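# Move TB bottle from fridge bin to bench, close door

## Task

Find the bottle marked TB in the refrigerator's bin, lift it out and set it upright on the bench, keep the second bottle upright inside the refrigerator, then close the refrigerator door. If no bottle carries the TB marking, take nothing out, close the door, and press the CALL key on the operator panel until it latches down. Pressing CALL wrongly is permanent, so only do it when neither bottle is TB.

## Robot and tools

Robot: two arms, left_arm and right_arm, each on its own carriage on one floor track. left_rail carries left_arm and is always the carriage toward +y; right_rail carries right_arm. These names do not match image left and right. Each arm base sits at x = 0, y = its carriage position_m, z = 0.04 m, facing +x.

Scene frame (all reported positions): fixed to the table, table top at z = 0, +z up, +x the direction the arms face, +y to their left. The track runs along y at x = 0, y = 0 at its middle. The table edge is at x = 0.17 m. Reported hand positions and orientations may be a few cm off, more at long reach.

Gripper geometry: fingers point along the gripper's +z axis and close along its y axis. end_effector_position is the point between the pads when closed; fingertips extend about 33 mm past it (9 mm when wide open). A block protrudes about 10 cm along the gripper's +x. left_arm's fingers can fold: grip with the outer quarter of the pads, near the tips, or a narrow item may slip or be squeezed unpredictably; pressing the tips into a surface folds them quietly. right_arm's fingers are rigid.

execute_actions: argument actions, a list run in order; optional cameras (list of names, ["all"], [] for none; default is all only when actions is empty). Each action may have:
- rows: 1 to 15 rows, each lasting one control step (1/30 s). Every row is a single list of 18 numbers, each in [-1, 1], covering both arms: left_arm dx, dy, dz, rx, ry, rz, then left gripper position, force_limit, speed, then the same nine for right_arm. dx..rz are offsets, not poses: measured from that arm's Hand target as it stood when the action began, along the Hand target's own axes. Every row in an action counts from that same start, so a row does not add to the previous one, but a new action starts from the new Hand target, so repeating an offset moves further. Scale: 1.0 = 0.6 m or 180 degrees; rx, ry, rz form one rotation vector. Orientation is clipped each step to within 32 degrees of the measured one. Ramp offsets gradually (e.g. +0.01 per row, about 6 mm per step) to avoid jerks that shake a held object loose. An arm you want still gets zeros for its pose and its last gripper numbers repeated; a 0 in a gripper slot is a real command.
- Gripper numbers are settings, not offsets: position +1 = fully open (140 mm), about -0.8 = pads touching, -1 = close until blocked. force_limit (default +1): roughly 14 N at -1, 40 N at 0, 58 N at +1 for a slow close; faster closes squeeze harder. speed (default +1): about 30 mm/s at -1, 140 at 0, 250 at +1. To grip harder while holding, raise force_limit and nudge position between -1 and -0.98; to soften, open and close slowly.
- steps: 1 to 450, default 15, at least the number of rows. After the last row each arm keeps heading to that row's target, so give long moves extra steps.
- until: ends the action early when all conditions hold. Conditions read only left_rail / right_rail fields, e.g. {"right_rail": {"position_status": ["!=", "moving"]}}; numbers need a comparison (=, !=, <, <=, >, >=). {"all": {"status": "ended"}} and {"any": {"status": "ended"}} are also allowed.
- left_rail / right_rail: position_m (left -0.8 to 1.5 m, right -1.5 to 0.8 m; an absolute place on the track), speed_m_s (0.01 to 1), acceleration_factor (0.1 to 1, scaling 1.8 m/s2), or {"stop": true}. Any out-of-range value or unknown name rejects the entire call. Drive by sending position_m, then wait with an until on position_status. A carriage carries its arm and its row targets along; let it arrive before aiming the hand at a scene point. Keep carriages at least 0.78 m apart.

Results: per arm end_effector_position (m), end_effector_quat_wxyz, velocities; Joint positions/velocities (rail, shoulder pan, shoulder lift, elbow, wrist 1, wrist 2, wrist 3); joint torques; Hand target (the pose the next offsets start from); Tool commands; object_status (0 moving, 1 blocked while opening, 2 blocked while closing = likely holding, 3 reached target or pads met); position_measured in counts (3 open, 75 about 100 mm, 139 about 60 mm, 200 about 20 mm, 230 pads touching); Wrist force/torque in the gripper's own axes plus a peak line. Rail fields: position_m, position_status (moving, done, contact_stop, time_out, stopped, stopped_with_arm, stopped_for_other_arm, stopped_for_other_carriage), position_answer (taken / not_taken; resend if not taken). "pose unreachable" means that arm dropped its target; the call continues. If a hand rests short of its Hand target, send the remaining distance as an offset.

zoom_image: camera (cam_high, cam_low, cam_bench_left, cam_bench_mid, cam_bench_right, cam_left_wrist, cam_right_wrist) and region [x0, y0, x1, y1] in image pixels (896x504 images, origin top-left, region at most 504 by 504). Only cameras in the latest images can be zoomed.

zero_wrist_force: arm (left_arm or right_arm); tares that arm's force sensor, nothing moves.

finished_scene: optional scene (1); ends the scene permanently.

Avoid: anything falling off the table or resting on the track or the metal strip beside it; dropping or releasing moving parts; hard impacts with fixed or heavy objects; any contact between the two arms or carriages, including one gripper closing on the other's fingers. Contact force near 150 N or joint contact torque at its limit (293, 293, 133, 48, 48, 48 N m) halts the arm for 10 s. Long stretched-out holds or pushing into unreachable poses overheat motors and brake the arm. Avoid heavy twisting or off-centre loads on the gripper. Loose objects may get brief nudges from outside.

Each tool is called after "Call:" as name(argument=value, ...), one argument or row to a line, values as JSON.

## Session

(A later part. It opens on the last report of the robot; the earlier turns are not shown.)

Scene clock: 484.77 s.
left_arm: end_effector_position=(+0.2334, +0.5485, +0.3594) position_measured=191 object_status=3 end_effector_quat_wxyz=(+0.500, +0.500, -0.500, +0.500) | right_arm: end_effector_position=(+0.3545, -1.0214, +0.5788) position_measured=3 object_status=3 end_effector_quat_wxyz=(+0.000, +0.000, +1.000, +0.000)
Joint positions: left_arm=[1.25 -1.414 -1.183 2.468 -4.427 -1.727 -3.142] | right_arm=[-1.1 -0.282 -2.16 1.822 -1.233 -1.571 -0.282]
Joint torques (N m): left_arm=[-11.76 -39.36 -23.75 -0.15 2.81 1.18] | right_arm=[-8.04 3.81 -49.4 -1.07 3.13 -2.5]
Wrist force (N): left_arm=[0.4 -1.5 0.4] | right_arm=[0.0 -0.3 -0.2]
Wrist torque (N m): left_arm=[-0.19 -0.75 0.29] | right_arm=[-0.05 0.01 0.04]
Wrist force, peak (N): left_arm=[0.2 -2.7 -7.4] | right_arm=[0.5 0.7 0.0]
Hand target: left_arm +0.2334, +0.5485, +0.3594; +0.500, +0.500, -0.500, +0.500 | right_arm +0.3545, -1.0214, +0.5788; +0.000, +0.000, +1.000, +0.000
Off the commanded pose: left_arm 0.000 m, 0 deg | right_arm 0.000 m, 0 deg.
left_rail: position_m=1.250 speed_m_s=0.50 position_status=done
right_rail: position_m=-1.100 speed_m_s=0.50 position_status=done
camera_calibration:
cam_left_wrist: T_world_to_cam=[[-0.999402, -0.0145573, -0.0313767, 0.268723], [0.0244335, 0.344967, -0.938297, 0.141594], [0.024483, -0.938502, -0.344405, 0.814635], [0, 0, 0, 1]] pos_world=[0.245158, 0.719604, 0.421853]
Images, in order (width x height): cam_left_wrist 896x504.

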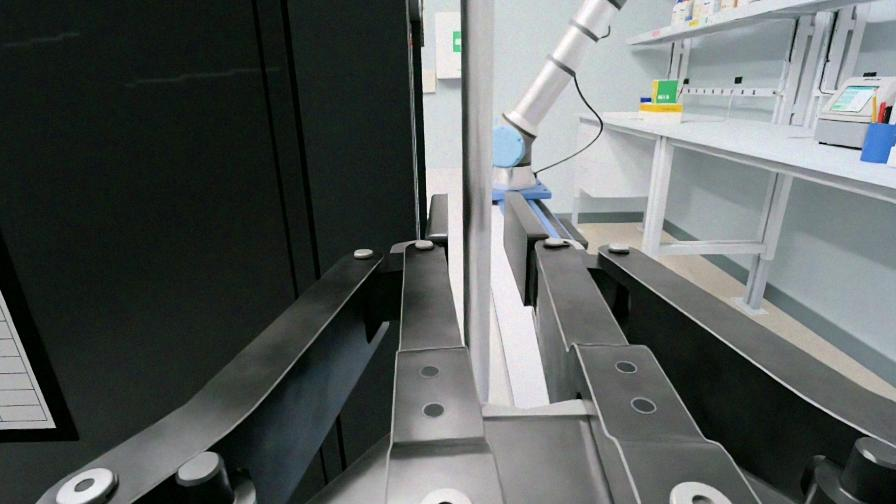

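Call:
execute_actions(
  actions=[
    {"rows":[[0,0,0.039,0,0,0,-0.49,0,0,0,0,0,0,0,0,1,1,1]],"steps":50},
  ],
  cameras=["cam_left_wrist"],
)

Call:
zoom_image(
  camera="cam_left_wrist",
  region=[380, 20, 560, 320],
)

Scene clock: 496.70 s.
left_arm: end_effector_position=(+0.2335, +0.5251, +0.3595) position_measured=191 object_status=3 end_effector_quat_wxyz=(+0.500, +0.500, -0.500, +0.500) | right_arm: end_effector_position=(+0.3545, -1.0214, +0.5788) position_measured=3 object_status=3 end_effector_quat_wxyz=(+0.000, +0.000, +1.000, +0.000)
Joint positions: left_arm=[1.25 -1.423 -1.167 2.429 -4.404 -1.718 -3.142] | right_arm=[-1.1 -0.282 -2.16 1.822 -1.233 -1.571 -0.282]
Joint torques (N m): left_arm=[-12.12 -38.9 -24.99 -0.65 2.59 1.24] | right_arm=[-6.93 4.55 -49.82 -1.06 2.87 -2.5]
Wrist force (N): left_arm=[0.5 -1.7 0.8] | right_arm=[0.2 -0.1 0.1]
Wrist torque (N m): left_arm=[-0.25 -0.77 0.30] | right_arm=[-0.02 -0.05 0.05]
Wrist force, peak (N): left_arm=[0.0 -1.7 -5.0] | right_arm=[0.7 -0.2 -0.3]
Hand target: left_arm +0.2335, +0.5251, +0.3595; +0.500, +0.500, -0.500, +0.500 | right_arm +0.3545, -1.0214, +0.5788; +0.000, +0.000, +1.000, +0.000
Off the commanded pose: left_arm 0.000 m, 0 deg | right_arm 0.000 m, 0 deg.
left_rail: position_m=1.250 speed_m_s=0.50 position_status=done
right_rail: position_m=-1.100 speed_m_s=0.50 position_status=done
camera_calibration:
cam_left_wrist: T_world_to_cam=[[-0.999402, -0.0145573, -0.0313767, 0.268383], [0.0244335, 0.344967, -0.938297, 0.149666], [0.024483, -0.938502, -0.344405, 0.792674], [0, 0, 0, 1]] pos_world=[0.245158, 0.696204, 0.421853]
Images, in order (width x height): cam_left_wrist 896x504.

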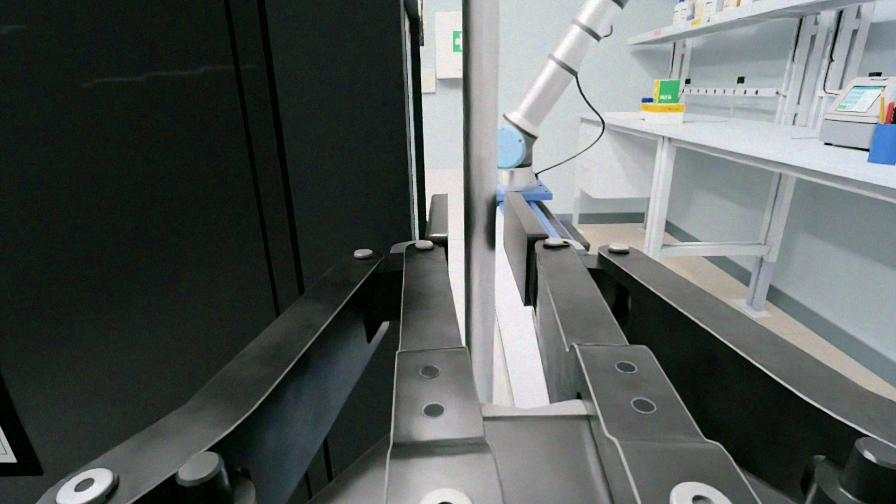

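Scaled by 1.680 from the camera's 896x504 image, which has a finer 1280x720 frame.

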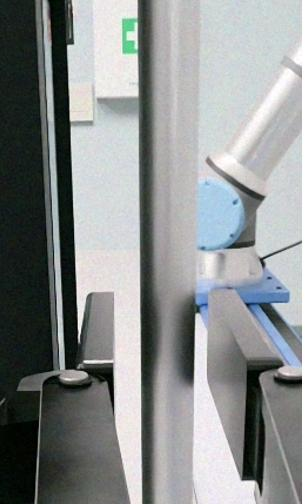

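Call:
execute_actions(
  actions=[
    {"rows":[[0,0,-0.025,0,0,0,-0.49,0,0,0,0,0,0,0,0,1,1,1]],"steps":30},
    {"rows":[[0,0,0,0,0,0,-1,-1,-1,0,0,0,0,0,0,1,1,1]],"steps":60},
  ],
  cameras=["cam_left_wrist"],
)

Call:
zoom_image(
  camera="cam_left_wrist",
  region=[380, 20, 560, 320],
)

Scene clock: 512.83 s.
left_arm: end_effector_position=(+0.2335, +0.5401, +0.3595) position_measured=231 object_status=3 end_effector_quat_wxyz=(+0.500, +0.500, -0.500, +0.500) | right_arm: end_effector_position=(+0.3545, -1.0214, +0.5788) position_measured=3 object_status=3 end_effector_quat_wxyz=(+0.000, +0.000, +1.000, +0.000)
Joint positions: left_arm=[1.25 -1.417 -1.177 2.454 -4.419 -1.724 -3.142] | right_arm=[-1.1 -0.282 -2.16 1.822 -1.233 -1.571 -0.282]
Joint torques (N m): left_arm=[12.58 -47.98 -37.79 0.93 7.19 0.38] | right_arm=[-6.52 4.35 -48.44 -1.27 3.01 -2.1]
Wrist force (N): left_arm=[-0.2 12.0 -30.0] | right_arm=[0.1 -0.1 -0.1]
Wrist torque (N m): left_arm=[-0.79 -0.83 0.29] | right_arm=[-0.01 -0.03 0.05]
Wrist force, peak (N): left_arm=[-0.2 12.1 -30.1] | right_arm=[0.3 0.2 -0.6]
Hand target: left_arm +0.2335, +0.5401, +0.3595; +0.500, +0.500, -0.500, +0.500 | right_arm +0.3545, -1.0214, +0.5788; +0.000, +0.000, +1.000, +0.000
Off the commanded pose: left_arm 0.000 m, 0 deg | right_arm 0.000 m, 0 deg.
left_rail: position_m=1.250 speed_m_s=0.50 position_status=done
right_rail: position_m=-1.100 speed_m_s=0.50 position_status=done
camera_calibration:
cam_left_wrist: T_world_to_cam=[[-0.999402, -0.0145573, -0.0313767, 0.268601], [0.0244335, 0.344967, -0.938297, 0.144492], [0.024483, -0.938502, -0.344405, 0.806752], [0, 0, 0, 1]] pos_world=[0.245158, 0.711204, 0.421853]
Images, in order (width x height): cam_left_wrist 896x504.

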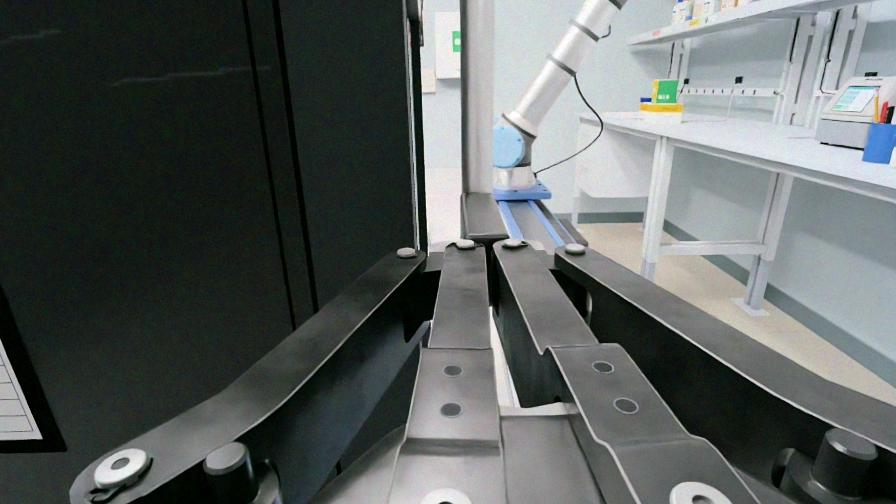

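Scaled by 1.680 from the camera's 896x504 image, which has a finer 1280x720 frame.

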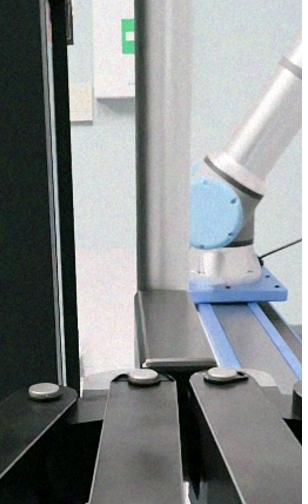

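Call:
execute_actions(
  actions=[
    {"rows":[[0,0,-0.04,0,0,0,-1,-1,-1,0,0,0,0,0,0,1,1,1]],"steps":30},
    {"rows":[[0,0,0,0,0,0,-0.49,0,0,0,0,0,0,0,0,1,1,1]],"steps":30},
    {"rows":[[0,0,0.04,0,0,0,-0.49,0,0,0,0,0,0,0,0,1,1,1]],"steps":25},
    {"rows":[[0,0,0.037,0,0,0,-0.49,0,0,0,0,0,0,0,0,1,1,1]],"steps":35},
    {"rows":[[0,0,0,0,0,0,-1,-1,-1,0,0,0,0,0,0,1,1,1]],"steps":60},
  ],
  cameras=["cam_left_wrist"],
)

Call:
zoom_image(
  camera="cam_left_wrist",
  region=[380, 20, 560, 320],
)

Scene clock: 528.10 s.
left_arm: end_effector_position=(+0.2335, +0.5179, +0.3595) position_measured=208 object_status=2 end_effector_quat_wxyz=(+0.500, +0.500, -0.500, +0.500) | right_arm: end_effector_position=(+0.3545, -1.0214, +0.5788) position_measured=3 object_status=3 end_effector_quat_wxyz=(+0.000, +0.000, +1.000, +0.000)
Joint positions: left_arm=[1.25 -1.425 -1.162 2.417 -4.397 -1.716 -3.142] | right_arm=[-1.1 -0.282 -2.16 1.822 -1.233 -1.571 -0.282]
Joint torques (N m): left_arm=[28.27 -41.6 -24.39 -0.47 11.82 1.35] | right_arm=[-5.74 5.32 -48.6 -1.12 2.95 -2.56]
Wrist force (N): left_arm=[5.2 26.0 -10.0] | right_arm=[-0.1 0.1 -0.3]
Wrist torque (N m): left_arm=[-0.79 -0.97 0.26] | right_arm=[0.04 0.03 0.05]
Wrist force, peak (N): left_arm=[0.4 12.3 -31.6] | right_arm=[0.5 -0.1 -0.5]
Hand target: left_arm +0.2335, +0.5179, +0.3595; +0.500, +0.500, -0.500, +0.500 | right_arm +0.3545, -1.0214, +0.5788; +0.000, +0.000, +1.000, +0.000
Off the commanded pose: left_arm 0.000 m, 0 deg | right_arm 0.000 m, 0 deg.
left_rail: position_m=1.250 speed_m_s=0.50 position_status=done
right_rail: position_m=-1.100 speed_m_s=0.50 position_status=done
camera_calibration:
cam_left_wrist: T_world_to_cam=[[-0.999402, -0.0145573, -0.0313767, 0.268278], [0.0244335, 0.344967, -0.938297, 0.15215], [0.024483, -0.938502, -0.344405, 0.785917], [0, 0, 0, 1]] pos_world=[0.245158, 0.689004, 0.421853]
Images, in order (width x height): cam_left_wrist 896x504.

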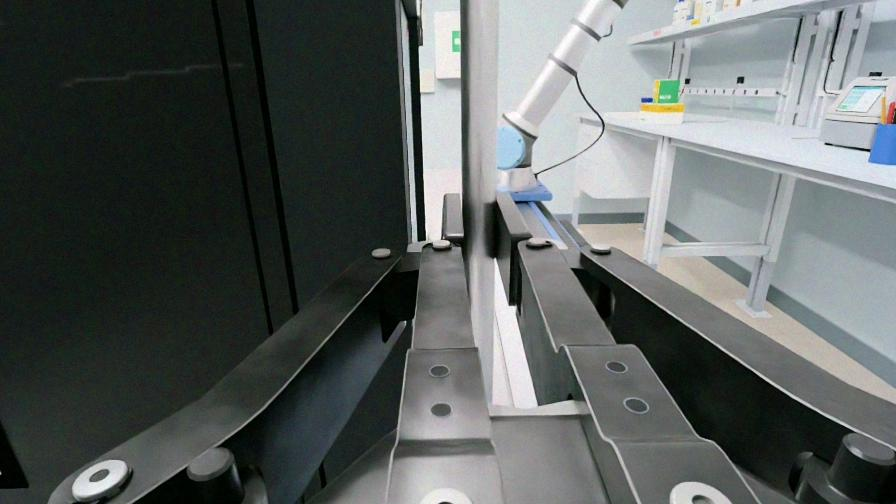

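Scaled by 1.680 from the camera's 896x504 image, which has a finer 1280x720 frame.

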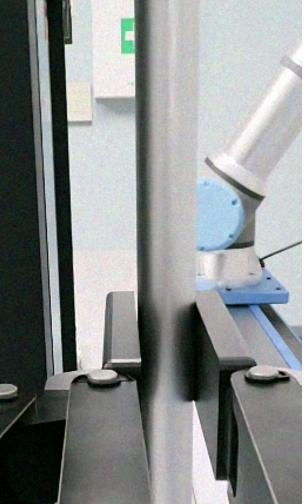

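Call:
execute_actions(
  actions=[
    {"rows":[[0,0.005,0.001,0.001,0,0,-1,-1,-1,0,0,0,0,0,0,1,1,1],[0,0.010,0.002,0.002,0,0,-1,-1,-1,0,0,0,0,0,0,1,1,1],[0,0.015,0.003,0.003,0,0,-1,-1,-1,0,0,0,0,0,0,1,1,1],[0,0.02,0.004,0.004,0,0,-1,-1,-1,0,0,0,0,0,0,1,1,1],[0,0.025,0.005,0.005,0,0,-1,-1,-1,0,0,0,0,0,0,1,1,1],[0,0.03,0.006,0.006,0,0,-1,-1,-1,0,0,0,0,0,0,1,1,1],[0,0.035,0.007,0.007,0,0,-1,-1,-1,0,0,0,0,0,0,1,1,1],[0,0.041,0.0075,0.0083,0,0,-1,-1,-1,0,0,0,0,0,0,1,1,1]],"steps":30},
  ],
  cameras=["cam_left_wrist"],
)

Scene clock: 559.70 s.
left_arm: end_effector_position=(+0.2089, +0.5134, +0.3595) position_measured=208 object_status=2 end_effector_quat_wxyz=(+0.494, +0.507, -0.493, +0.507) | right_arm: end_effector_position=(+0.3545, -1.0214, +0.5788) position_measured=3 object_status=3 end_effector_quat_wxyz=(+0.000, +0.000, +1.000, +0.000)
Joint positions: left_arm=[1.25 -1.507 -1.171 2.44 -4.411 -1.608 -3.142] | right_arm=[-1.1 -0.282 -2.16 1.822 -1.233 -1.571 -0.282]
Joint torques (N m): left_arm=[-13.13 -68.49 -10.32 -7.91 2.36 1.62] | right_arm=[-4.66 3.14 -48.29 -1.37 3.33 -2.47]
Wrist force (N): left_arm=[-0.7 -2.0 3.0] | right_arm=[0.0 0.2 -0.1]
Wrist torque (N m): left_arm=[0.02 -1.04 0.28] | right_arm=[0.04 0.00 0.05]
Wrist force, peak (N): left_arm=[5.3 26.7 -10.2] | right_arm=[0.3 0.1 -0.7]
Hand target: left_arm +0.2089, +0.5134, +0.3595; +0.493, +0.507, -0.493, +0.507 | right_arm +0.3545, -1.0214, +0.5788; +0.000, +0.000, +1.000, +0.000
Off the commanded pose: left_arm 0.000 m, 0 deg | right_arm 0.000 m, 0 deg.
left_rail: position_m=1.250 speed_m_s=0.50 position_status=done
right_rail: position_m=-1.100 speed_m_s=0.50 position_status=done
camera_calibration:
cam_left_wrist: T_world_to_cam=[[-0.998681, -0.0406381, -0.0313846, 0.256935], [0.015428, 0.345497, -0.938293, 0.155923], [0.0489737, -0.93754, -0.344414, 0.776647], [0, 0, 0, 1]] pos_world=[0.216155, 0.684708, 0.421853]
Images, in order (width x height): cam_left_wrist 896x504.

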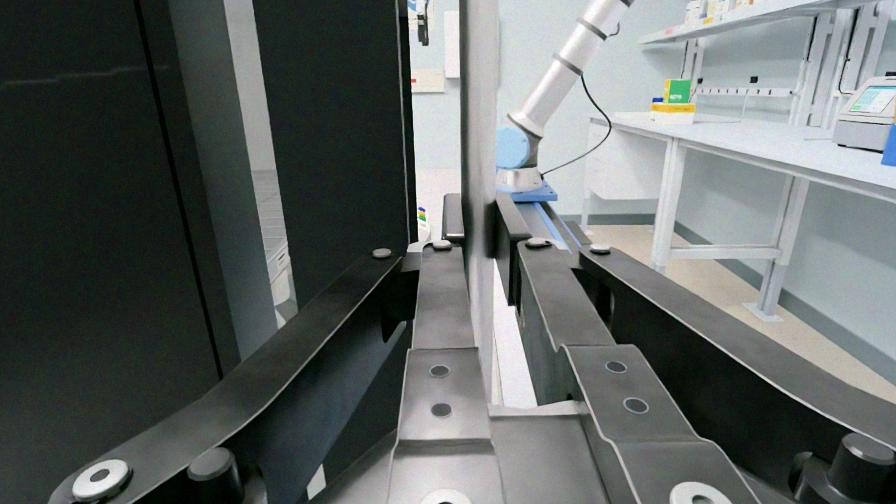

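Call:
execute_actions(
  actions=[
    {"rows":[[0,0.0471,0.0117,0.0097,0,0,-1,-1,-1,0,0,0,0,0,0,1,1,1]],"steps":9},
    {"rows":[[0,0.0471,0.0117,0.0097,0,0,-1,-1,-1,0,0,0,0,0,0,1,1,1]],"steps":9},
    {"rows":[[0,0.0655,0.021,0.0139,0,0,-1,-1,-1,0,0,0,0,0,0,1,1,1]],"steps":10},
    {"rows":[[0,0.0655,0.024,0.0139,0,0,-1,-1,-1,0,0,0,0,0,0,1,1,1]],"steps":10},
    {"rows":[[0,0.0635,0.028,0.0139,0,0,-1,-1,-1,0,0,0,0,0,0,1,1,1]],"steps":10},
    {"rows":[[0,0.0635,0.028,0.0139,0,0,-1,-1,-1,0,0,0,0,0,0,1,1,1]],"steps":30},
  ],
  cameras=["cam_left_wrist","cam_bench_right"],
)

Scene clock: 579.87 s.
left_arm: end_effector_position=(+0.0097, +0.4138, +0.3595) position_measured=208 object_status=2 end_effector_quat_wxyz=(+0.431, +0.561, -0.430, +0.561) | right_arm: end_effector_position=(+0.3545, -1.0214, +0.5788) position_measured=3 object_status=3 end_effector_quat_wxyz=(+0.000, +0.000, +1.000, +0.000)
Joint positions: left_arm=[1.25 -2.071 -1.113 2.304 -4.333 -0.809 -3.142] | right_arm=[-1.1 -0.282 -2.16 1.822 -1.233 -1.571 -0.282]
Joint torques (N m): left_arm=[-8.87 -46.58 -26.68 0.6 3.35 -2.2] | right_arm=[-2.13 3.37 -47.08 -1.56 3.15 -1.8]
Wrist force (N): left_arm=[5.4 2.4 -5.9] | right_arm=[-0.1 0.0 -0.3]
Wrist torque (N m): left_arm=[0.25 -1.87 0.20] | right_arm=[0.00 0.02 0.04]
Wrist force, peak (N): left_arm=[11.3 -25.7 -9.6] | right_arm=[0.3 0.1 -0.8]
Hand target: left_arm +0.0097, +0.4138, +0.3595; +0.431, +0.561, -0.430, +0.561 | right_arm +0.3545, -1.0214, +0.5788; +0.000, +0.000, +1.000, +0.000
Off the commanded pose: left_arm 0.000 m, 0 deg | right_arm 0.000 m, 0 deg.
left_rail: position_m=1.250 speed_m_s=0.50 position_status=done
right_rail: position_m=-1.100 speed_m_s=0.50 position_status=done
camera_calibration:
cam_left_wrist: T_world_to_cam=[[-0.96161, -0.272626, -0.0313219, 0.149515], [-0.0657279, 0.339633, -0.938259, 0.196691], [0.266431, -0.90018, -0.344514, 0.675511], [0, 0, 0, 1]] pos_world=[-0.0232737, 0.582041, 0.421953]
Images, in order (width x height): cam_bench_right 896x504, cam_left_wrist 896x504.

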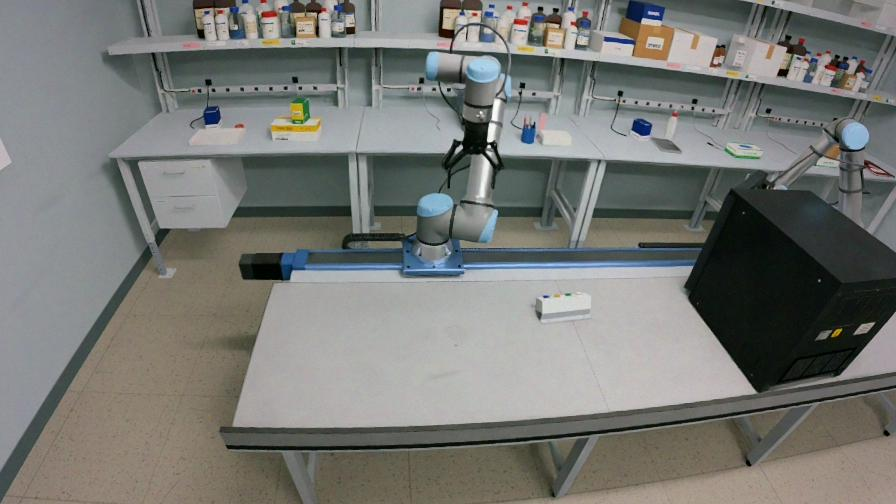

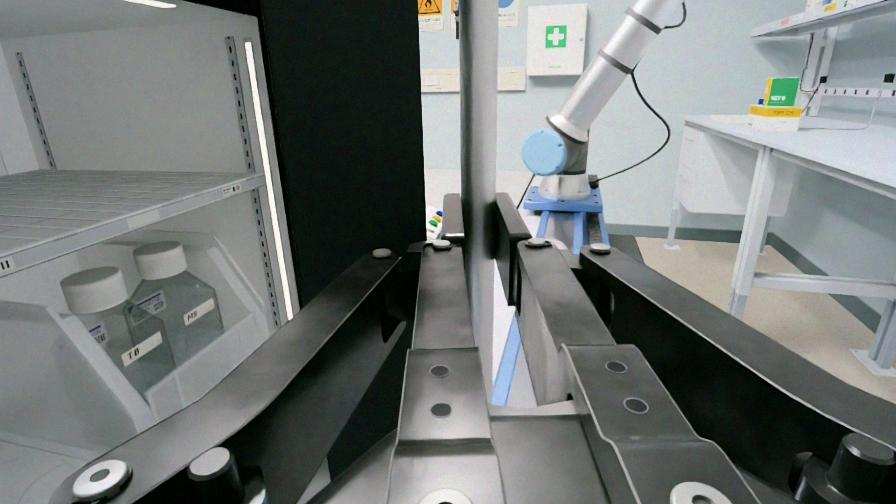

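Call:
zoom_image(
  camera="cam_left_wrist",
  region=[0, 200, 290, 420],
)

Call:
zoom_image(
  camera="cam_left_wrist",
  region=[80, 300, 180, 390],
)

Scaled by 1.738 from the camera's 896x504 image, which has a finer 1280x720 frame.

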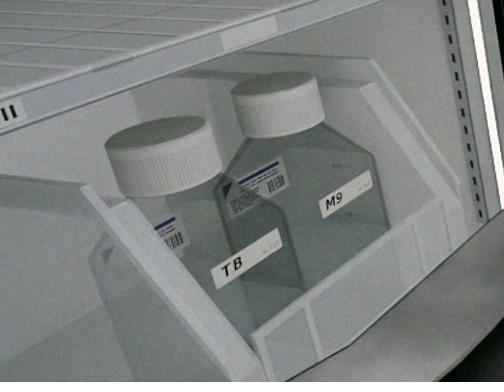

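Scaled by 5.040 from the camera's 896x504 image, which has a finer 1280x720 frame.

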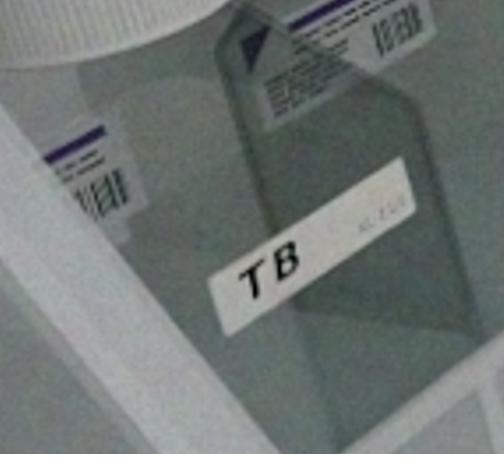

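Call:
execute_actions(
  actions=[
    {"rows":[[0,0.0637,0.0231,0.0194,0,0,-1,-1,-1,0,0,0,0,0,0,1,1,1]],"steps":10},
    {"rows":[[0,0.0619,0.0322,0.0194,0,0,-1,-1,-1,0,0,0,0,0,0,1,1,1]],"steps":10},
    {"rows":[[0,0.0608,0.0338,0.0194,0,0,-1,-1,-1,0,0,0,0,0,0,1,1,1]],"steps":10},
    {"rows":[[0,0.0602,0.0352,0.0194,0,0,-1,-1,-1,0,0,0,0,0,0,1,1,1]],"steps":30},
  ],
  cameras=["cam_left_wrist"],
)

Scene clock: 626.40 s.
left_arm: end_effector_position=(-0.1025, +0.2933, +0.3596) position_measured=208 object_status=2 end_effector_quat_wxyz=(+0.359, +0.609, -0.359, +0.609) | right_arm: end_effector_position=(+0.3545, -1.0214, +0.5788) position_measured=3 object_status=3 end_effector_quat_wxyz=(+0.000, +0.000, +1.000, +0.000)
Joint positions: left_arm=[1.25 -2.204 -0.929 1.9 -4.113 -0.432 -3.142] | right_arm=[-1.1 -0.282 -2.16 1.822 -1.233 -1.571 -0.282]
Joint torques (N m): left_arm=[-7.7 -68.18 -35.96 1.24 2.91 -2.11] | right_arm=[-1.12 0.13 -46.06 -1.67 3.3 -2.2]
Wrist force (N): left_arm=[5.6 3.2 -5.0] | right_arm=[0.0 0.3 -0.3]
Wrist torque (N m): left_arm=[0.37 -2.35 0.27] | right_arm=[0.07 -0.01 0.05]
Wrist force, peak (N): left_arm=[14.1 -29.3 -4.6] | right_arm=[0.6 -0.1 -0.6]
Hand target: left_arm -0.1025, +0.2933, +0.3596; +0.359, +0.609, -0.359, +0.609 | right_arm +0.3545, -1.0214, +0.5788; +0.000, +0.000, +1.000, +0.000
Off the commanded pose: left_arm 0.000 m, 0 deg | right_arm 0.000 m, 0 deg.
left_rail: position_m=1.250 speed_m_s=0.50 position_status=done
right_rail: position_m=-1.100 speed_m_s=0.50 position_status=done
camera_calibration:
cam_left_wrist: T_world_to_cam=[[-0.867354, -0.49671, -0.0312362, 0.0842444], [-0.145848, 0.313683, -0.93826, 0.229731], [0.475842, -0.809248, -0.344518, 0.591765], [0, 0, 0, 1]] pos_world=[-0.175011, 0.448667, 0.422053]
Images, in order (width x height): cam_left_wrist 896x504.

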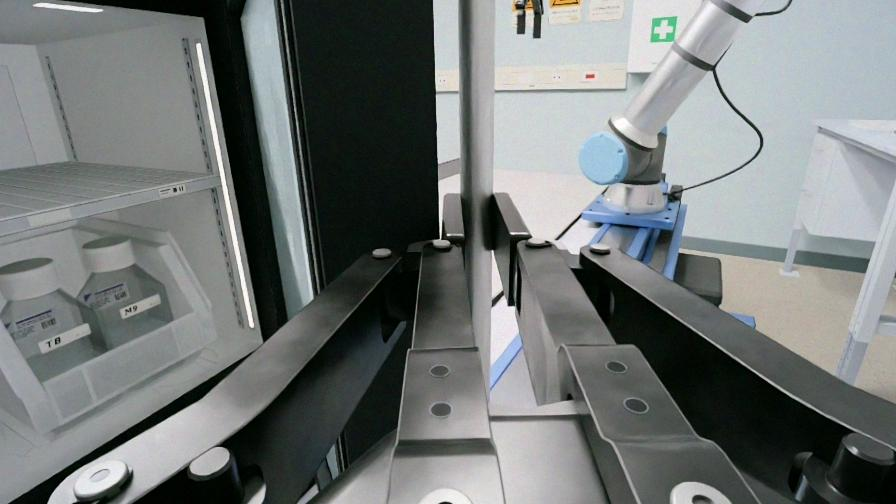

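Call:
execute_actions(
  actions=[
    {"rows":[[0,0.0588,0.037,0.0167,0,0,-1,-1,-1,0,0,0,0,0,0,1,1,1]],"steps":10},
    {"rows":[[0,0.0573,0.0392,0.0167,0,0,-1,-1,-1,0,0,0,0,0,0,1,1,1]],"steps":10},
    {"rows":[[0,0.067,0.0492,0.0222,0,0,-1,-1,-1,0,0,0,0,0,0,1,1,1]],"steps":40},
  ],
  cameras=["cam_left_wrist"],
)

Scene clock: 633.27 s.
left_arm: end_effector_position=(-0.1552, +0.1714, +0.3597) position_measured=208 object_status=2 end_effector_quat_wxyz=(+0.305, +0.638, -0.304, +0.638) | right_arm: end_effector_position=(+0.3545, -1.0214, +0.5788) position_measured=3 object_status=3 end_effector_quat_wxyz=(+0.000, +0.000, +1.000, +0.000)
Joint positions: left_arm=[1.25 -2.193 -0.728 1.475 -3.889 -0.268 -3.141] | right_arm=[-1.1 -0.282 -2.16 1.822 -1.233 -1.571 -0.282]
Joint torques (N m): left_arm=[-77.1 -124.53 -73.13 3.44 -25.19 -1.64] | right_arm=[-2.9 2.86 -46.95 -1.67 3.32 -1.51]
Wrist force (N): left_arm=[-34.3 -50.4 24.5] | right_arm=[0.1 0.1 -0.1]
Wrist torque (N m): left_arm=[11.98 -3.52 -0.15] | right_arm=[0.03 -0.02 0.05]
Wrist force, peak (N): left_arm=[74.8 -1.7 -36.4] | right_arm=[-0.3 0.0 -0.6]
Hand target: left_arm -0.1553, +0.1714, +0.3597; +0.305, +0.638, -0.304, +0.638 | right_arm +0.3545, -1.0214, +0.5788; +0.000, +0.000, +1.000, +0.000
Off the commanded pose: left_arm 0.000 m, 0 deg | right_arm 0.000 m, 0 deg.
left_rail: position_m=1.250 speed_m_s=0.50 position_status=done
right_rail: position_m=-1.100 speed_m_s=0.50 position_status=done
camera_calibration:
cam_left_wrist: T_world_to_cam=[[-0.767808, -0.639918, -0.0312364, 0.017949], [-0.198212, 0.283623, -0.938227, 0.257279], [0.609248, -0.714187, -0.344608, 0.522642], [0, 0, 0, 1]] pos_world=[-0.253641, 0.31178, 0.422053]
Images, in order (width x height): cam_left_wrist 896x504.

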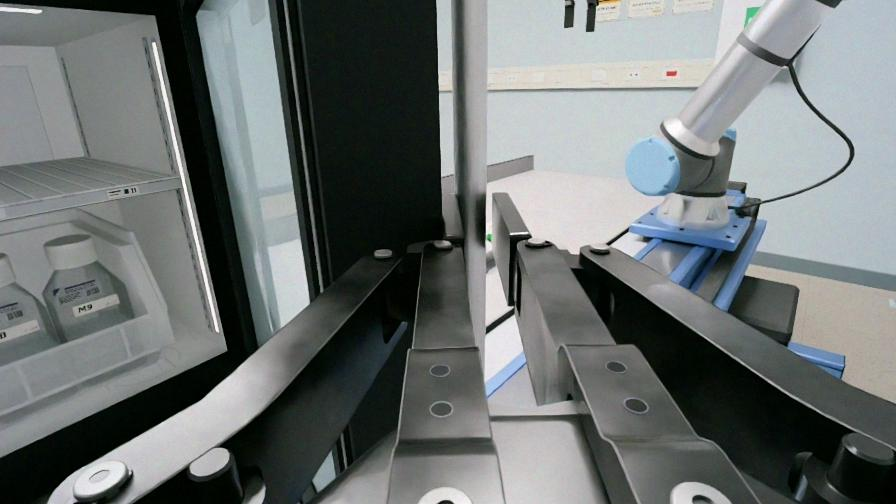

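Call:
execute_actions(
  actions=[
    {"rows":[[0,-0.013,-0.01,0.006,0,0,-1,-1,-1,0,0,0,0,0,0,1,1,1]],"steps":10},
    {"rows":[[0,-0.013,-0.01,0.006,0,0,-1,-1,-1,0,0,0,0,0,0,1,1,1]],"steps":30},
  ],
)

Scene clock: 640.43 s.
left_arm: end_effector_position=(-0.1509, +0.1906, +0.3597) position_measured=208 object_status=2 end_effector_quat_wxyz=(+0.293, +0.644, -0.292, +0.644) | right_arm: end_effector_position=(+0.3545, -1.0214, +0.5788) position_measured=3 object_status=3 end_effector_quat_wxyz=(+0.000, +0.000, +1.000, +0.000)
Joint positions: left_arm=[1.25 -2.206 -0.737 1.494 -3.9 -0.218 -3.141] | right_arm=[-1.1 -0.282 -2.16 1.822 -1.233 -1.571 -0.282]
Joint torques (N m): left_arm=[11.98 -115.69 -28.27 -3.47 2.28 1.92] | right_arm=[-0.7 1.82 -46.52 -1.5 2.85 -1.95]
Wrist force (N): left_arm=[2.8 -6.1 -5.7] | right_arm=[-0.2 0.0 -0.3]
Wrist torque (N m): left_arm=[-1.22 -1.25 0.26] | right_arm=[0.01 0.04 0.05]
Wrist force, peak (N): left_arm=[-34.5 -55.8 67.9] | right_arm=[0.3 0.4 -0.6]
Hand target: left_arm -0.1509, +0.1906, +0.3597; +0.293, +0.644, -0.292, +0.644 | right_arm +0.3545, -1.0214, +0.5788; +0.000, +0.000, +1.000, +0.000
Off the commanded pose: left_arm 0.000 m, 0 deg | right_arm 0.000 m, 0 deg.
left_rail: position_m=1.250 speed_m_s=0.50 position_status=done
right_rail: position_m=-1.100 speed_m_s=0.50 position_status=done

Call:
execute_actions(
  actions=[
    {"rows":[[0,0,0,0,0,0,-0.53,-1,-1,0,0,0,0,0,0,1,1,1]],"steps":40},
    {"rows":[[0,0,-0.04,0,0,0,-0.53,-1,-1,0,0,0,0,0,0,1,1,1]],"steps":15},
    {"rows":[[0,0,-0.05,0,0,0,-0.53,-1,-1,0,0,0,0,0,0,1,1,1]],"steps":15},
    {"rows":[[0,0,-0.05,0,0,0,-0.53,-1,-1,0,0,0,0,0,0,1,1,1]],"steps":45},
  ],
  cameras=["cam_left_wrist"],
)

Scene clock: 652.80 s.
left_arm: end_effector_position=(-0.2062, +0.2539, +0.3596) position_measured=196 object_status=3 end_effector_quat_wxyz=(+0.293, +0.644, -0.292, +0.644) | right_arm: end_effector_position=(+0.3545, -1.0214, +0.5788) position_measured=3 object_status=3 end_effector_quat_wxyz=(+0.000, +0.000, +1.000, +0.000)
Joint positions: left_arm=[1.25 -2.303 -0.773 1.57 -3.94 -0.121 -3.141] | right_arm=[-1.1 -0.282 -2.16 1.822 -1.233 -1.571 -0.282]
Joint torques (N m): left_arm=[-11.78 -110.55 -26.06 -3.31 2.54 2.09] | right_arm=[1.82 3.8 -44.89 -1.43 3.07 -1.45]
Wrist force (N): left_arm=[3.2 -6.2 -5.3] | right_arm=[-0.2 0.1 -0.2]
Wrist torque (N m): left_arm=[-1.27 -1.36 0.12] | right_arm=[0.03 0.04 0.04]
Wrist force, peak (N): left_arm=[2.8 0.3 -16.0] | right_arm=[0.0 -0.3 -0.7]
Hand target: left_arm -0.2062, +0.2539, +0.3596; +0.293, +0.644, -0.292, +0.644 | right_arm +0.3545, -1.0214, +0.5788; +0.000, +0.000, +1.000, +0.000
Off the commanded pose: left_arm 0.000 m, 0 deg | right_arm 0.000 m, 0 deg.
left_rail: position_m=1.250 speed_m_s=0.50 position_status=done
right_rail: position_m=-1.100 speed_m_s=0.50 position_status=done
camera_calibration:
cam_left_wrist: T_world_to_cam=[[-0.74318, -0.668365, -0.0311765, 0.0438032], [-0.208789, 0.275924, -0.938229, 0.223573], [0.635682, -0.690763, -0.344609, 0.612069], [0, 0, 0, 1]] pos_world=[-0.309848, 0.390382, 0.422053]
Images, in order (width x height): cam_left_wrist 896x504.

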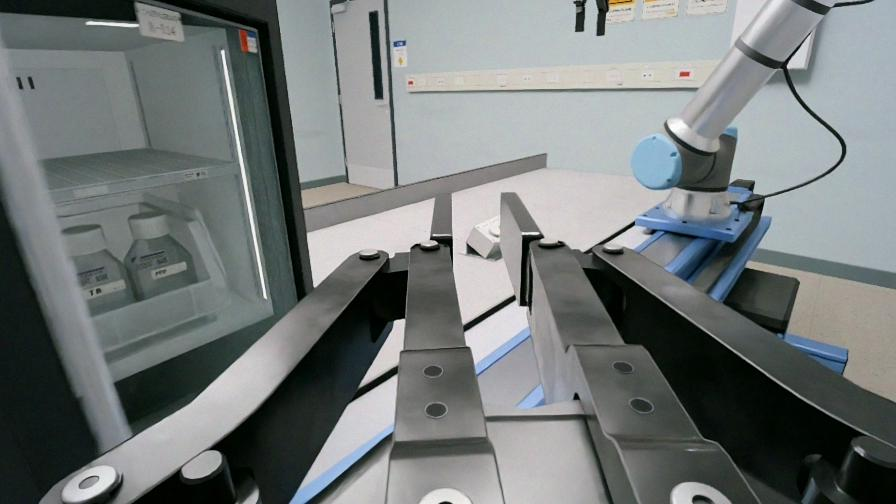

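Call:
execute_actions(
  actions=[],
  cameras=["cam_left_wrist"],
)

Scene clock: 656.73 s.
left_arm: end_effector_position=(-0.2062, +0.2539, +0.3596) position_measured=196 object_status=3 end_effector_quat_wxyz=(+0.293, +0.644, -0.292, +0.644) | right_arm: end_effector_position=(+0.3545, -1.0214, +0.5788) position_measured=3 object_status=3 end_effector_quat_wxyz=(+0.000, +0.000, +1.000, +0.000)
Joint positions: left_arm=[1.25 -2.303 -0.773 1.57 -3.94 -0.121 -3.141] | right_arm=[-1.1 -0.282 -2.16 1.822 -1.233 -1.571 -0.282]
Joint velocities: within noise
Joint torques (N m): left_arm=[-9.73 -113.22 -25.56 -3.23 2.32 1.86] | right_arm=[1.03 2.74 -45.55 -1.75 2.87 -1.96]
Wrist force (N): left_arm=[2.9 -5.9 -5.6] | right_arm=[0.0 0.1 -0.5]
Wrist torque (N m): left_arm=[-1.20 -1.29 0.11] | right_arm=[0.02 0.00 0.04]
Wrist force, peak (N): left_arm=[3.3 -6.4 -5.8] | right_arm=[0.3 -0.1 -0.6]
Hand target: left_arm -0.2062, +0.2539, +0.3596; +0.293, +0.644, -0.292, +0.644 | right_arm +0.3545, -1.0214, +0.5788; +0.000, +0.000, +1.000, +0.000
Tool commands: left_gripper/position=-0.53 left_gripper/force_limit=-1.0 left_gripper/speed=-1.0 right_gripper/position=+1.0 right_gripper/force_limit=+1.0 right_gripper/speed=+1.0
Off the commanded pose: left_arm 0.000 m, 0 deg | right_arm 0.000 m, 0 deg.
left_rail: position_m=1.250 speed_m_s=0.50 position_status=done
right_rail: position_m=-1.100 speed_m_s=0.50 position_status=done
camera_calibration:
cam_left_wrist: T_world_to_cam=[[-0.74318, -0.668365, -0.0311765, 0.0438032], [-0.208789, 0.275924, -0.938229, 0.223573], [0.635682, -0.690763, -0.344609, 0.612069], [0, 0, 0, 1]] pos_world=[-0.309848, 0.390382, 0.422053]
Images, in order (width x height): cam_left_wrist 896x504.

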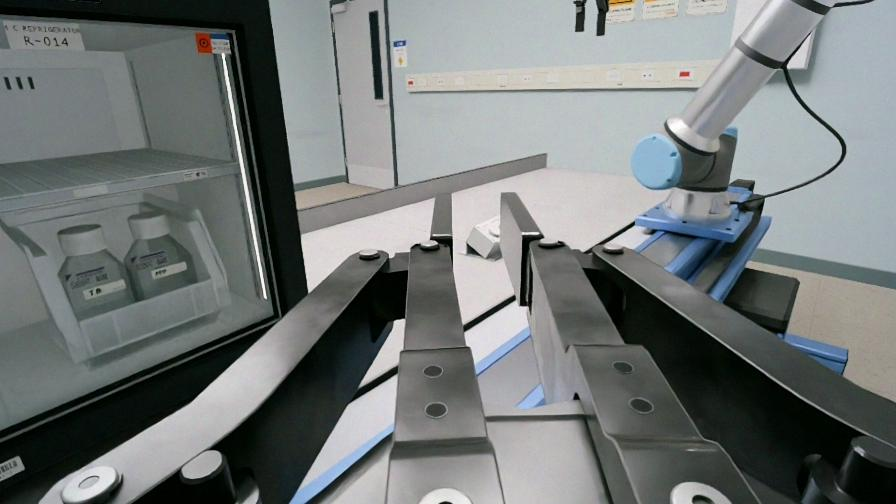

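Call:
execute_actions(
  actions=[
    {"rows":[[0.042,-0.165,-0.059,0,0,0,-0.53,-1,-1,0,0,0,0,0,0,1,1,1]],"steps":14},
    {"rows":[[0.042,-0.165,-0.059,0,0,0,-0.53,-1,-1,0,0,0,0,0,0,1,1,1]],"steps":14},
    {"rows":[[0.042,-0.165,-0.059,0,0,0,-0.53,-1,-1,0,0,0,0,0,0,1,1,1]],"steps":14},
    {"rows":[[0.042,-0.165,-0.059,0,0,0,-0.53,-1,-1,0,0,0,0,0,0,1,1,1]],"steps":30},
    {"left_rail":{"position_m":1.5},"right_rail":{"position_m":-0.75},"steps":10},
    {"steps":150,"until":{"all":{"status":"ended"}}},
  ],
  cameras=["cam_bench_mid","cam_left_wrist"],
)

Scene clock: 692.17 s.
left_arm: end_effector_position=(-0.0011, +0.8708, +0.4603) position_measured=196 object_status=3 end_effector_quat_wxyz=(+0.293, +0.644, -0.292, +0.644) | right_arm: end_effector_position=(+0.3545, -0.6714, +0.5788) position_measured=3 object_status=3 end_effector_quat_wxyz=(+0.000, +0.000, +1.000, +0.000)
Joint positions: left_arm=[1.5 -2.526 -1.412 2.426 -4.155 0.103 -3.143] | right_arm=[-0.75 -0.282 -2.16 1.822 -1.233 -1.571 -0.282]
Joint torques (N m): left_arm=[-2.41 -49.55 -19.25 3.19 1.42 -1.75] | right_arm=[0.88 3.99 -44.55 -1.99 1.33 -1.39]
Wrist force (N): left_arm=[3.2 -6.3 -5.7] | right_arm=[0.1 0.1 -0.2]
Wrist torque (N m): left_arm=[-1.31 -1.36 0.29] | right_arm=[0.05 -0.01 0.05]
Wrist force, peak (N): left_arm=[13.3 -5.0 -4.3] | right_arm=[0.1 1.7 -0.3]
Hand target: left_arm -0.0011, +0.8708, +0.4603; +0.293, +0.644, -0.292, +0.644 | right_arm +0.3545, -0.6714, +0.5788; +0.000, +0.000, +1.000, +0.000
Off the commanded pose: left_arm 0.000 m, 0 deg | right_arm 0.000 m, 0 deg.
left_rail: position_m=1.500 speed_m_s=0.50 position_status=done
right_rail: position_m=-0.750 speed_m_s=0.50 position_status=done
camera_calibration:
cam_left_wrist: T_world_to_cam=[[-0.74318, -0.668365, -0.0311765, 0.611676], [-0.208789, 0.275924, -0.938229, 0.190609], [0.635682, -0.690763, -0.344609, 0.942657], [0, 0, 0, 1]] pos_world=[-0.104848, 1.00738, 0.522753]
Images, in order (width x height): cam_bench_mid 896x504, cam_left_wrist 896x504.

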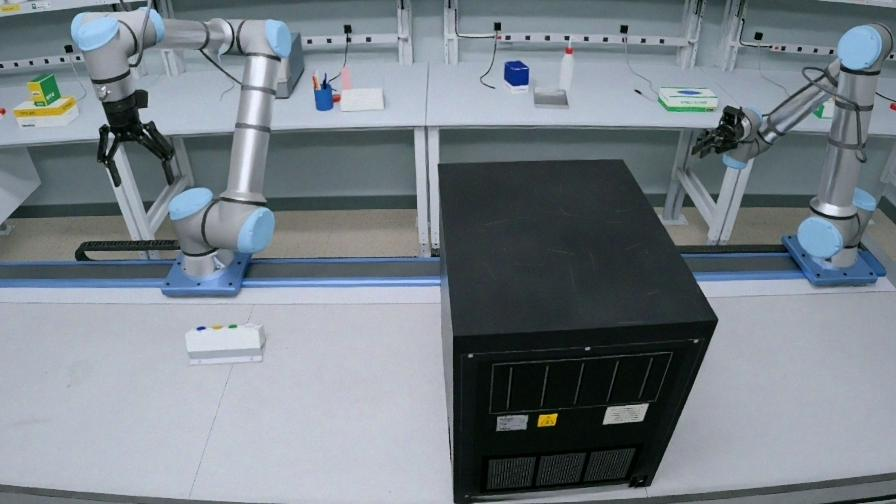

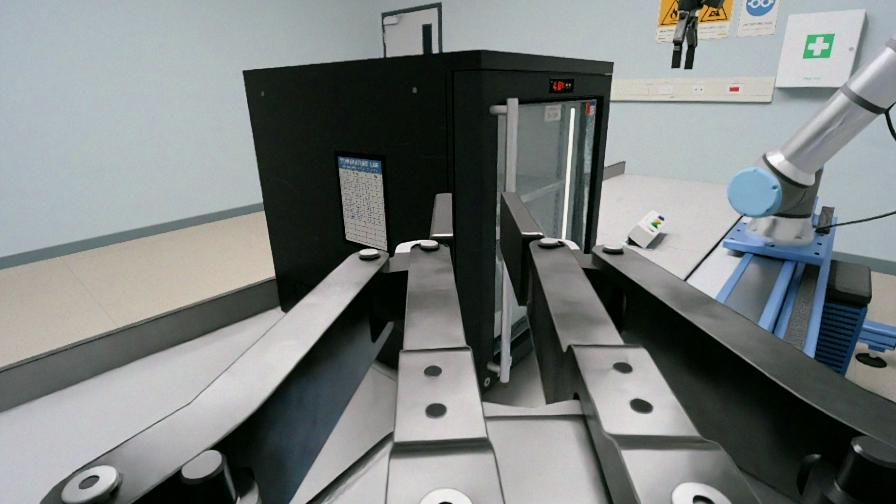

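Call:
execute_actions(
  actions=[
    {"rows":[[0,0,0,0,0,0,-0.53,-1,-1,0.0846,0.242,0.008,0,0,0,-0.45,0,0]],"steps":14},
    {"rows":[[0,0,0,0,0,0,-0.53,-1,-1,0.0846,0.242,0.008,0,0,0,-0.45,0,0]],"steps":14},
    {"rows":[[0,0,0,0,0,0,-0.53,-1,-1,0.0846,0.242,0.008,0,0,0,-0.45,0,0]],"steps":14},
    {"rows":[[0,0,0,0,0,0,-0.53,-1,-1,0.0846,0.242,0.008,0,0,0,-0.45,0,0]],"steps":14},
    {"rows":[[0,0,0,0,0,0,-0.53,-1,-1,0.0846,0.242,0.008,0,0,0,-0.45,0,0]],"steps":14},
    {"rows":[[0,0,0,0,0,0,-0.53,-1,-1,0.0846,0.242,0.008,0,0,0,-0.45,0,0]],"steps":25},
    {"rows":[[0,0,0,0,0,0,-0.53,-1,-1,0,0,0,-0.0327,-0.122,-0.0327,-0.45,0,0]],"steps":16},
    {"rows":[[0,0,0,0,0,0,-0.53,-1,-1,0,0,0,-0.0327,-0.122,-0.0327,-0.45,0,0]],"steps":16},
    {"rows":[[0,0,0,0,0,0,-0.53,-1,-1,0,0,0,-0.0327,-0.122,-0.0327,-0.45,0,0]],"steps":16},
    {"rows":[[0,0,0,0,0,0,-0.53,-1,-1,0,0,0,-0.0327,-0.122,-0.0327,-0.45,0,0]],"steps":40},
  ],
  cameras=["cam_right_wrist","cam_left_wrist"],
)

Scene clock: 731.70 s.
left_arm: end_effector_position=(-0.0011, +0.8708, +0.4603) position_measured=196 object_status=3 end_effector_quat_wxyz=(+0.293, +0.644, -0.292, +0.644) | right_arm: end_effector_position=(+0.0500, +0.1998, +0.5500) position_measured=186 object_status=3 end_effector_quat_wxyz=(+0.683, -0.183, +0.682, +0.183)
Joint positions: left_arm=[1.5 -2.526 -1.412 2.426 -4.155 0.103 -3.143] | right_arm=[-0.75 1.66 -1.02 1.6 -3.725 -2.707 -0.003]
Joint torques (N m): left_arm=[8.6 -31.62 -18.33 2.98 -1.56 -1.26] | right_arm=[-10.46 -69.72 -43.46 -3.42 3.19 -2.45]
Wrist force (N): left_arm=[3.2 -6.4 -6.0] | right_arm=[-1.6 0.3 -1.1]
Wrist torque (N m): left_arm=[-1.34 -1.37 0.29] | right_arm=[-0.21 0.77 -0.16]
Wrist force, peak (N): left_arm=[3.5 -6.5 -5.8] | right_arm=[-19.7 -4.7 0.3]
Hand target: left_arm -0.0011, +0.8708, +0.4603; +0.293, +0.644, -0.292, +0.644 | right_arm +0.0500, +0.1998, +0.5500; +0.684, -0.183, +0.682, +0.183
Off the commanded pose: left_arm 0.000 m, 0 deg | right_arm 0.000 m, 0 deg.
left_rail: position_m=1.500 speed_m_s=0.50 position_status=done
right_rail: position_m=-0.750 speed_m_s=0.50 position_status=done
camera_calibration:
cam_left_wrist: T_world_to_cam=[[-0.74318, -0.668365, -0.0311765, 0.611676], [-0.208789, 0.275924, -0.938229, 0.190609], [0.635682, -0.690763, -0.344609, 0.942657], [0, 0, 0, 1]] pos_world=[-0.104848, 1.00738, 0.522753]
cam_right_wrist: T_world_to_cam=[[-0.504016, 0.862402, -0.0472292, -0.117791], [-0.3529, -0.15572, 0.922612, -0.467874], [0.788308, 0.481679, 0.382827, -0.1627], [0, 0, 0, 1]] pos_world=[-0.096223, 0.107095, 0.488389]
Images, in order (width x height): cam_left_wrist 896x504, cam_right_wrist 896x504.

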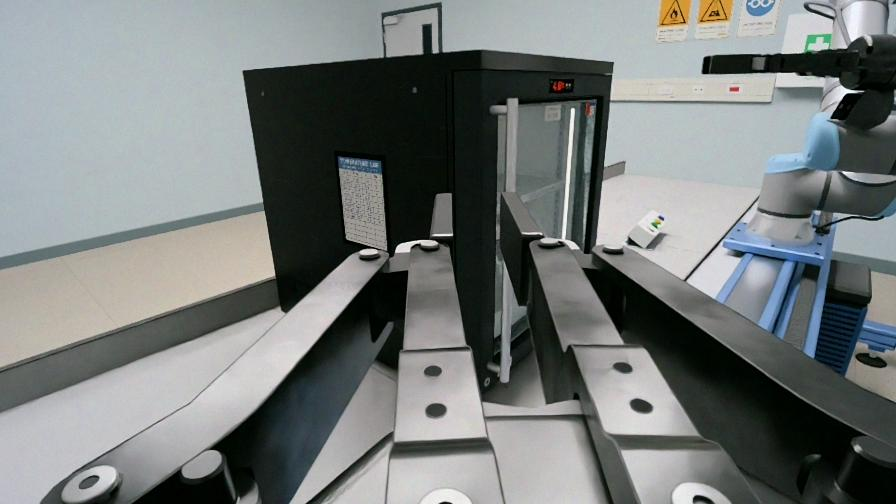

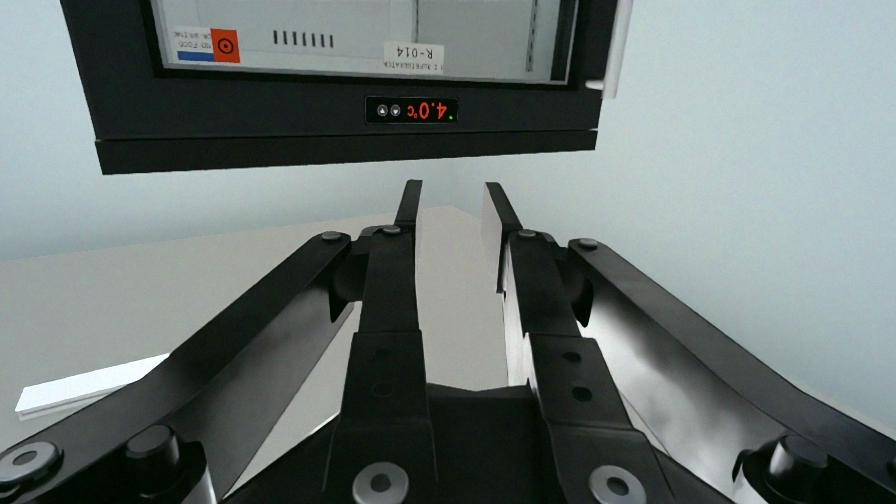

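Call:
execute_actions(
  actions=[
    {"rows":[[0,0,0,0,0,0,-0.53,-1,-1,0.083,0.093,0.106,0,0,0,-0.45,0,0]],"steps":16},
    {"rows":[[0,0,0,0,0,0,-0.53,-1,-1,0.083,0.093,0.106,0,0,0,-0.45,0,0]],"steps":16},
    {"rows":[[0,0,0,0,0,0,-0.53,-1,-1,0.083,0.093,0.106,0,0,0,-0.45,0,0]],"steps":50},
  ],
  cameras=["cam_right_wrist","cam_left_wrist"],
)

Call:
zoom_image(
  camera="cam_right_wrist",
  region=[380, 60, 560, 300],
)

Scene clock: 741.70 s.
left_arm: end_effector_position=(-0.0011, +0.8708, +0.4603) position_measured=196 object_status=3 end_effector_quat_wxyz=(+0.293, +0.644, -0.292, +0.644) | right_arm: end_effector_position=(+0.1316, +0.4402, +0.4008) position_measured=186 object_status=3 end_effector_quat_wxyz=(+0.684, -0.183, +0.682, +0.183)
Joint positions: left_arm=[1.5 -2.526 -1.412 2.426 -4.155 0.103 -3.143] | right_arm=[-0.75 1.56 -0.571 1.066 -3.64 -2.607 -0.003]
Joint torques (N m): left_arm=[9 -32.71 -18.07 2.58 -1.63 -2.14] | right_arm=[-13.41 -98.82 -45.94 2.2 -3.73 -2.95]
Wrist force (N): left_arm=[3.3 -6.6 -5.6] | right_arm=[-1.9 0.2 -0.5]
Wrist torque (N m): left_arm=[-1.39 -1.38 0.29] | right_arm=[-0.26 0.84 -0.13]
Wrist force, peak (N): left_arm=[3.3 -6.6 -5.9] | right_arm=[-7.8 -5.3 -14.2]
Hand target: left_arm -0.0011, +0.8708, +0.4603; +0.293, +0.644, -0.292, +0.644 | right_arm +0.1316, +0.4402, +0.4008; +0.684, -0.183, +0.682, +0.183
Off the commanded pose: left_arm 0.000 m, 0 deg | right_arm 0.000 m, 0 deg.
left_rail: position_m=1.500 speed_m_s=0.50 position_status=done
right_rail: position_m=-0.750 speed_m_s=0.50 position_status=done
camera_calibration:
cam_left_wrist: T_world_to_cam=[[-0.74318, -0.668365, -0.0311765, 0.611676], [-0.208789, 0.275924, -0.938229, 0.190609], [0.635682, -0.690763, -0.344609, 0.942657], [0, 0, 0, 1]] pos_world=[-0.104848, 1.00738, 0.522753]
cam_right_wrist: T_world_to_cam=[[-0.504042, 0.862385, -0.0472627, -0.290964], [-0.353083, -0.155809, 0.922527, -0.263896], [0.78821, 0.48168, 0.383028, -0.285853], [0, 0, 0, 1]] pos_world=[-0.0145229, 0.347495, 0.339189]
Images, in order (width x height): cam_left_wrist 896x504, cam_right_wrist 896x504.

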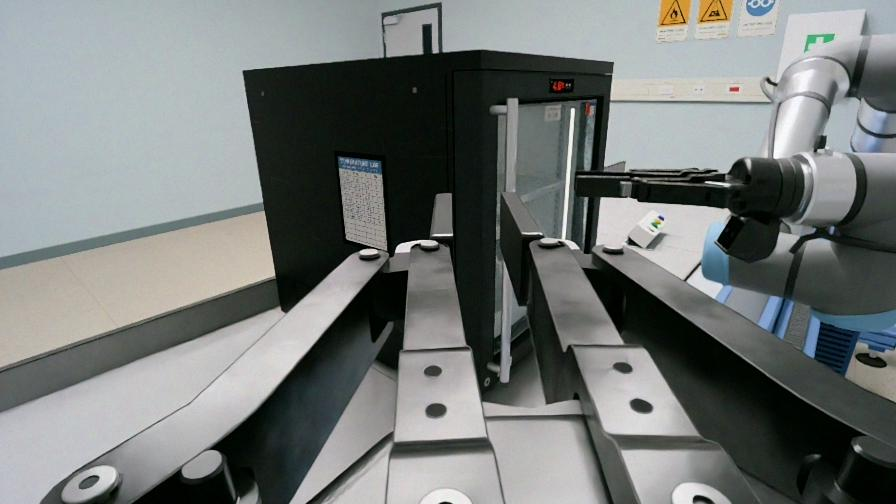

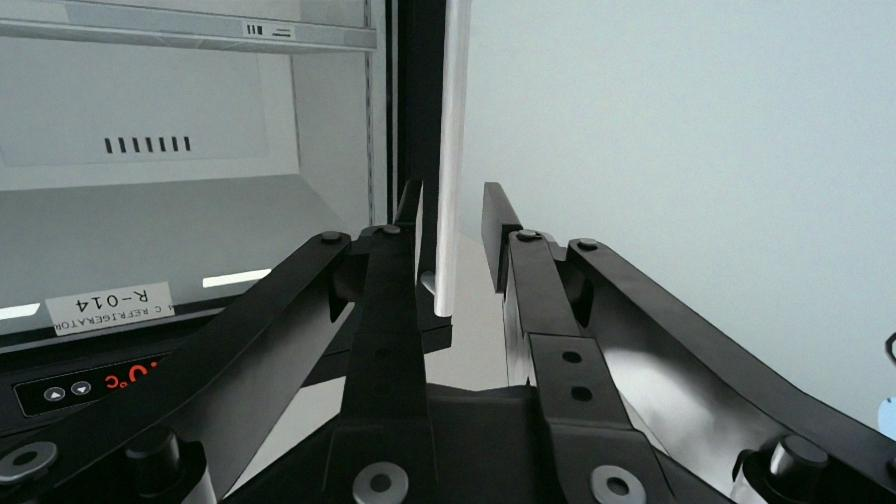

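Scaled by 2.100 from the camera's 896x504 image, which has a finer 1280x720 frame.

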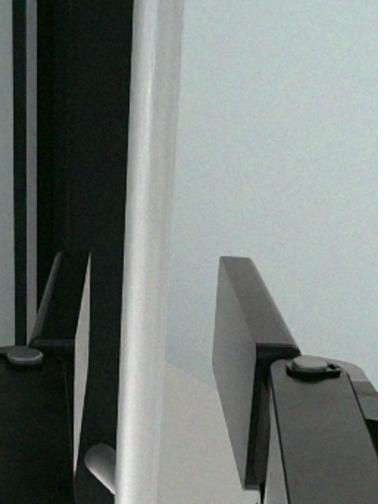

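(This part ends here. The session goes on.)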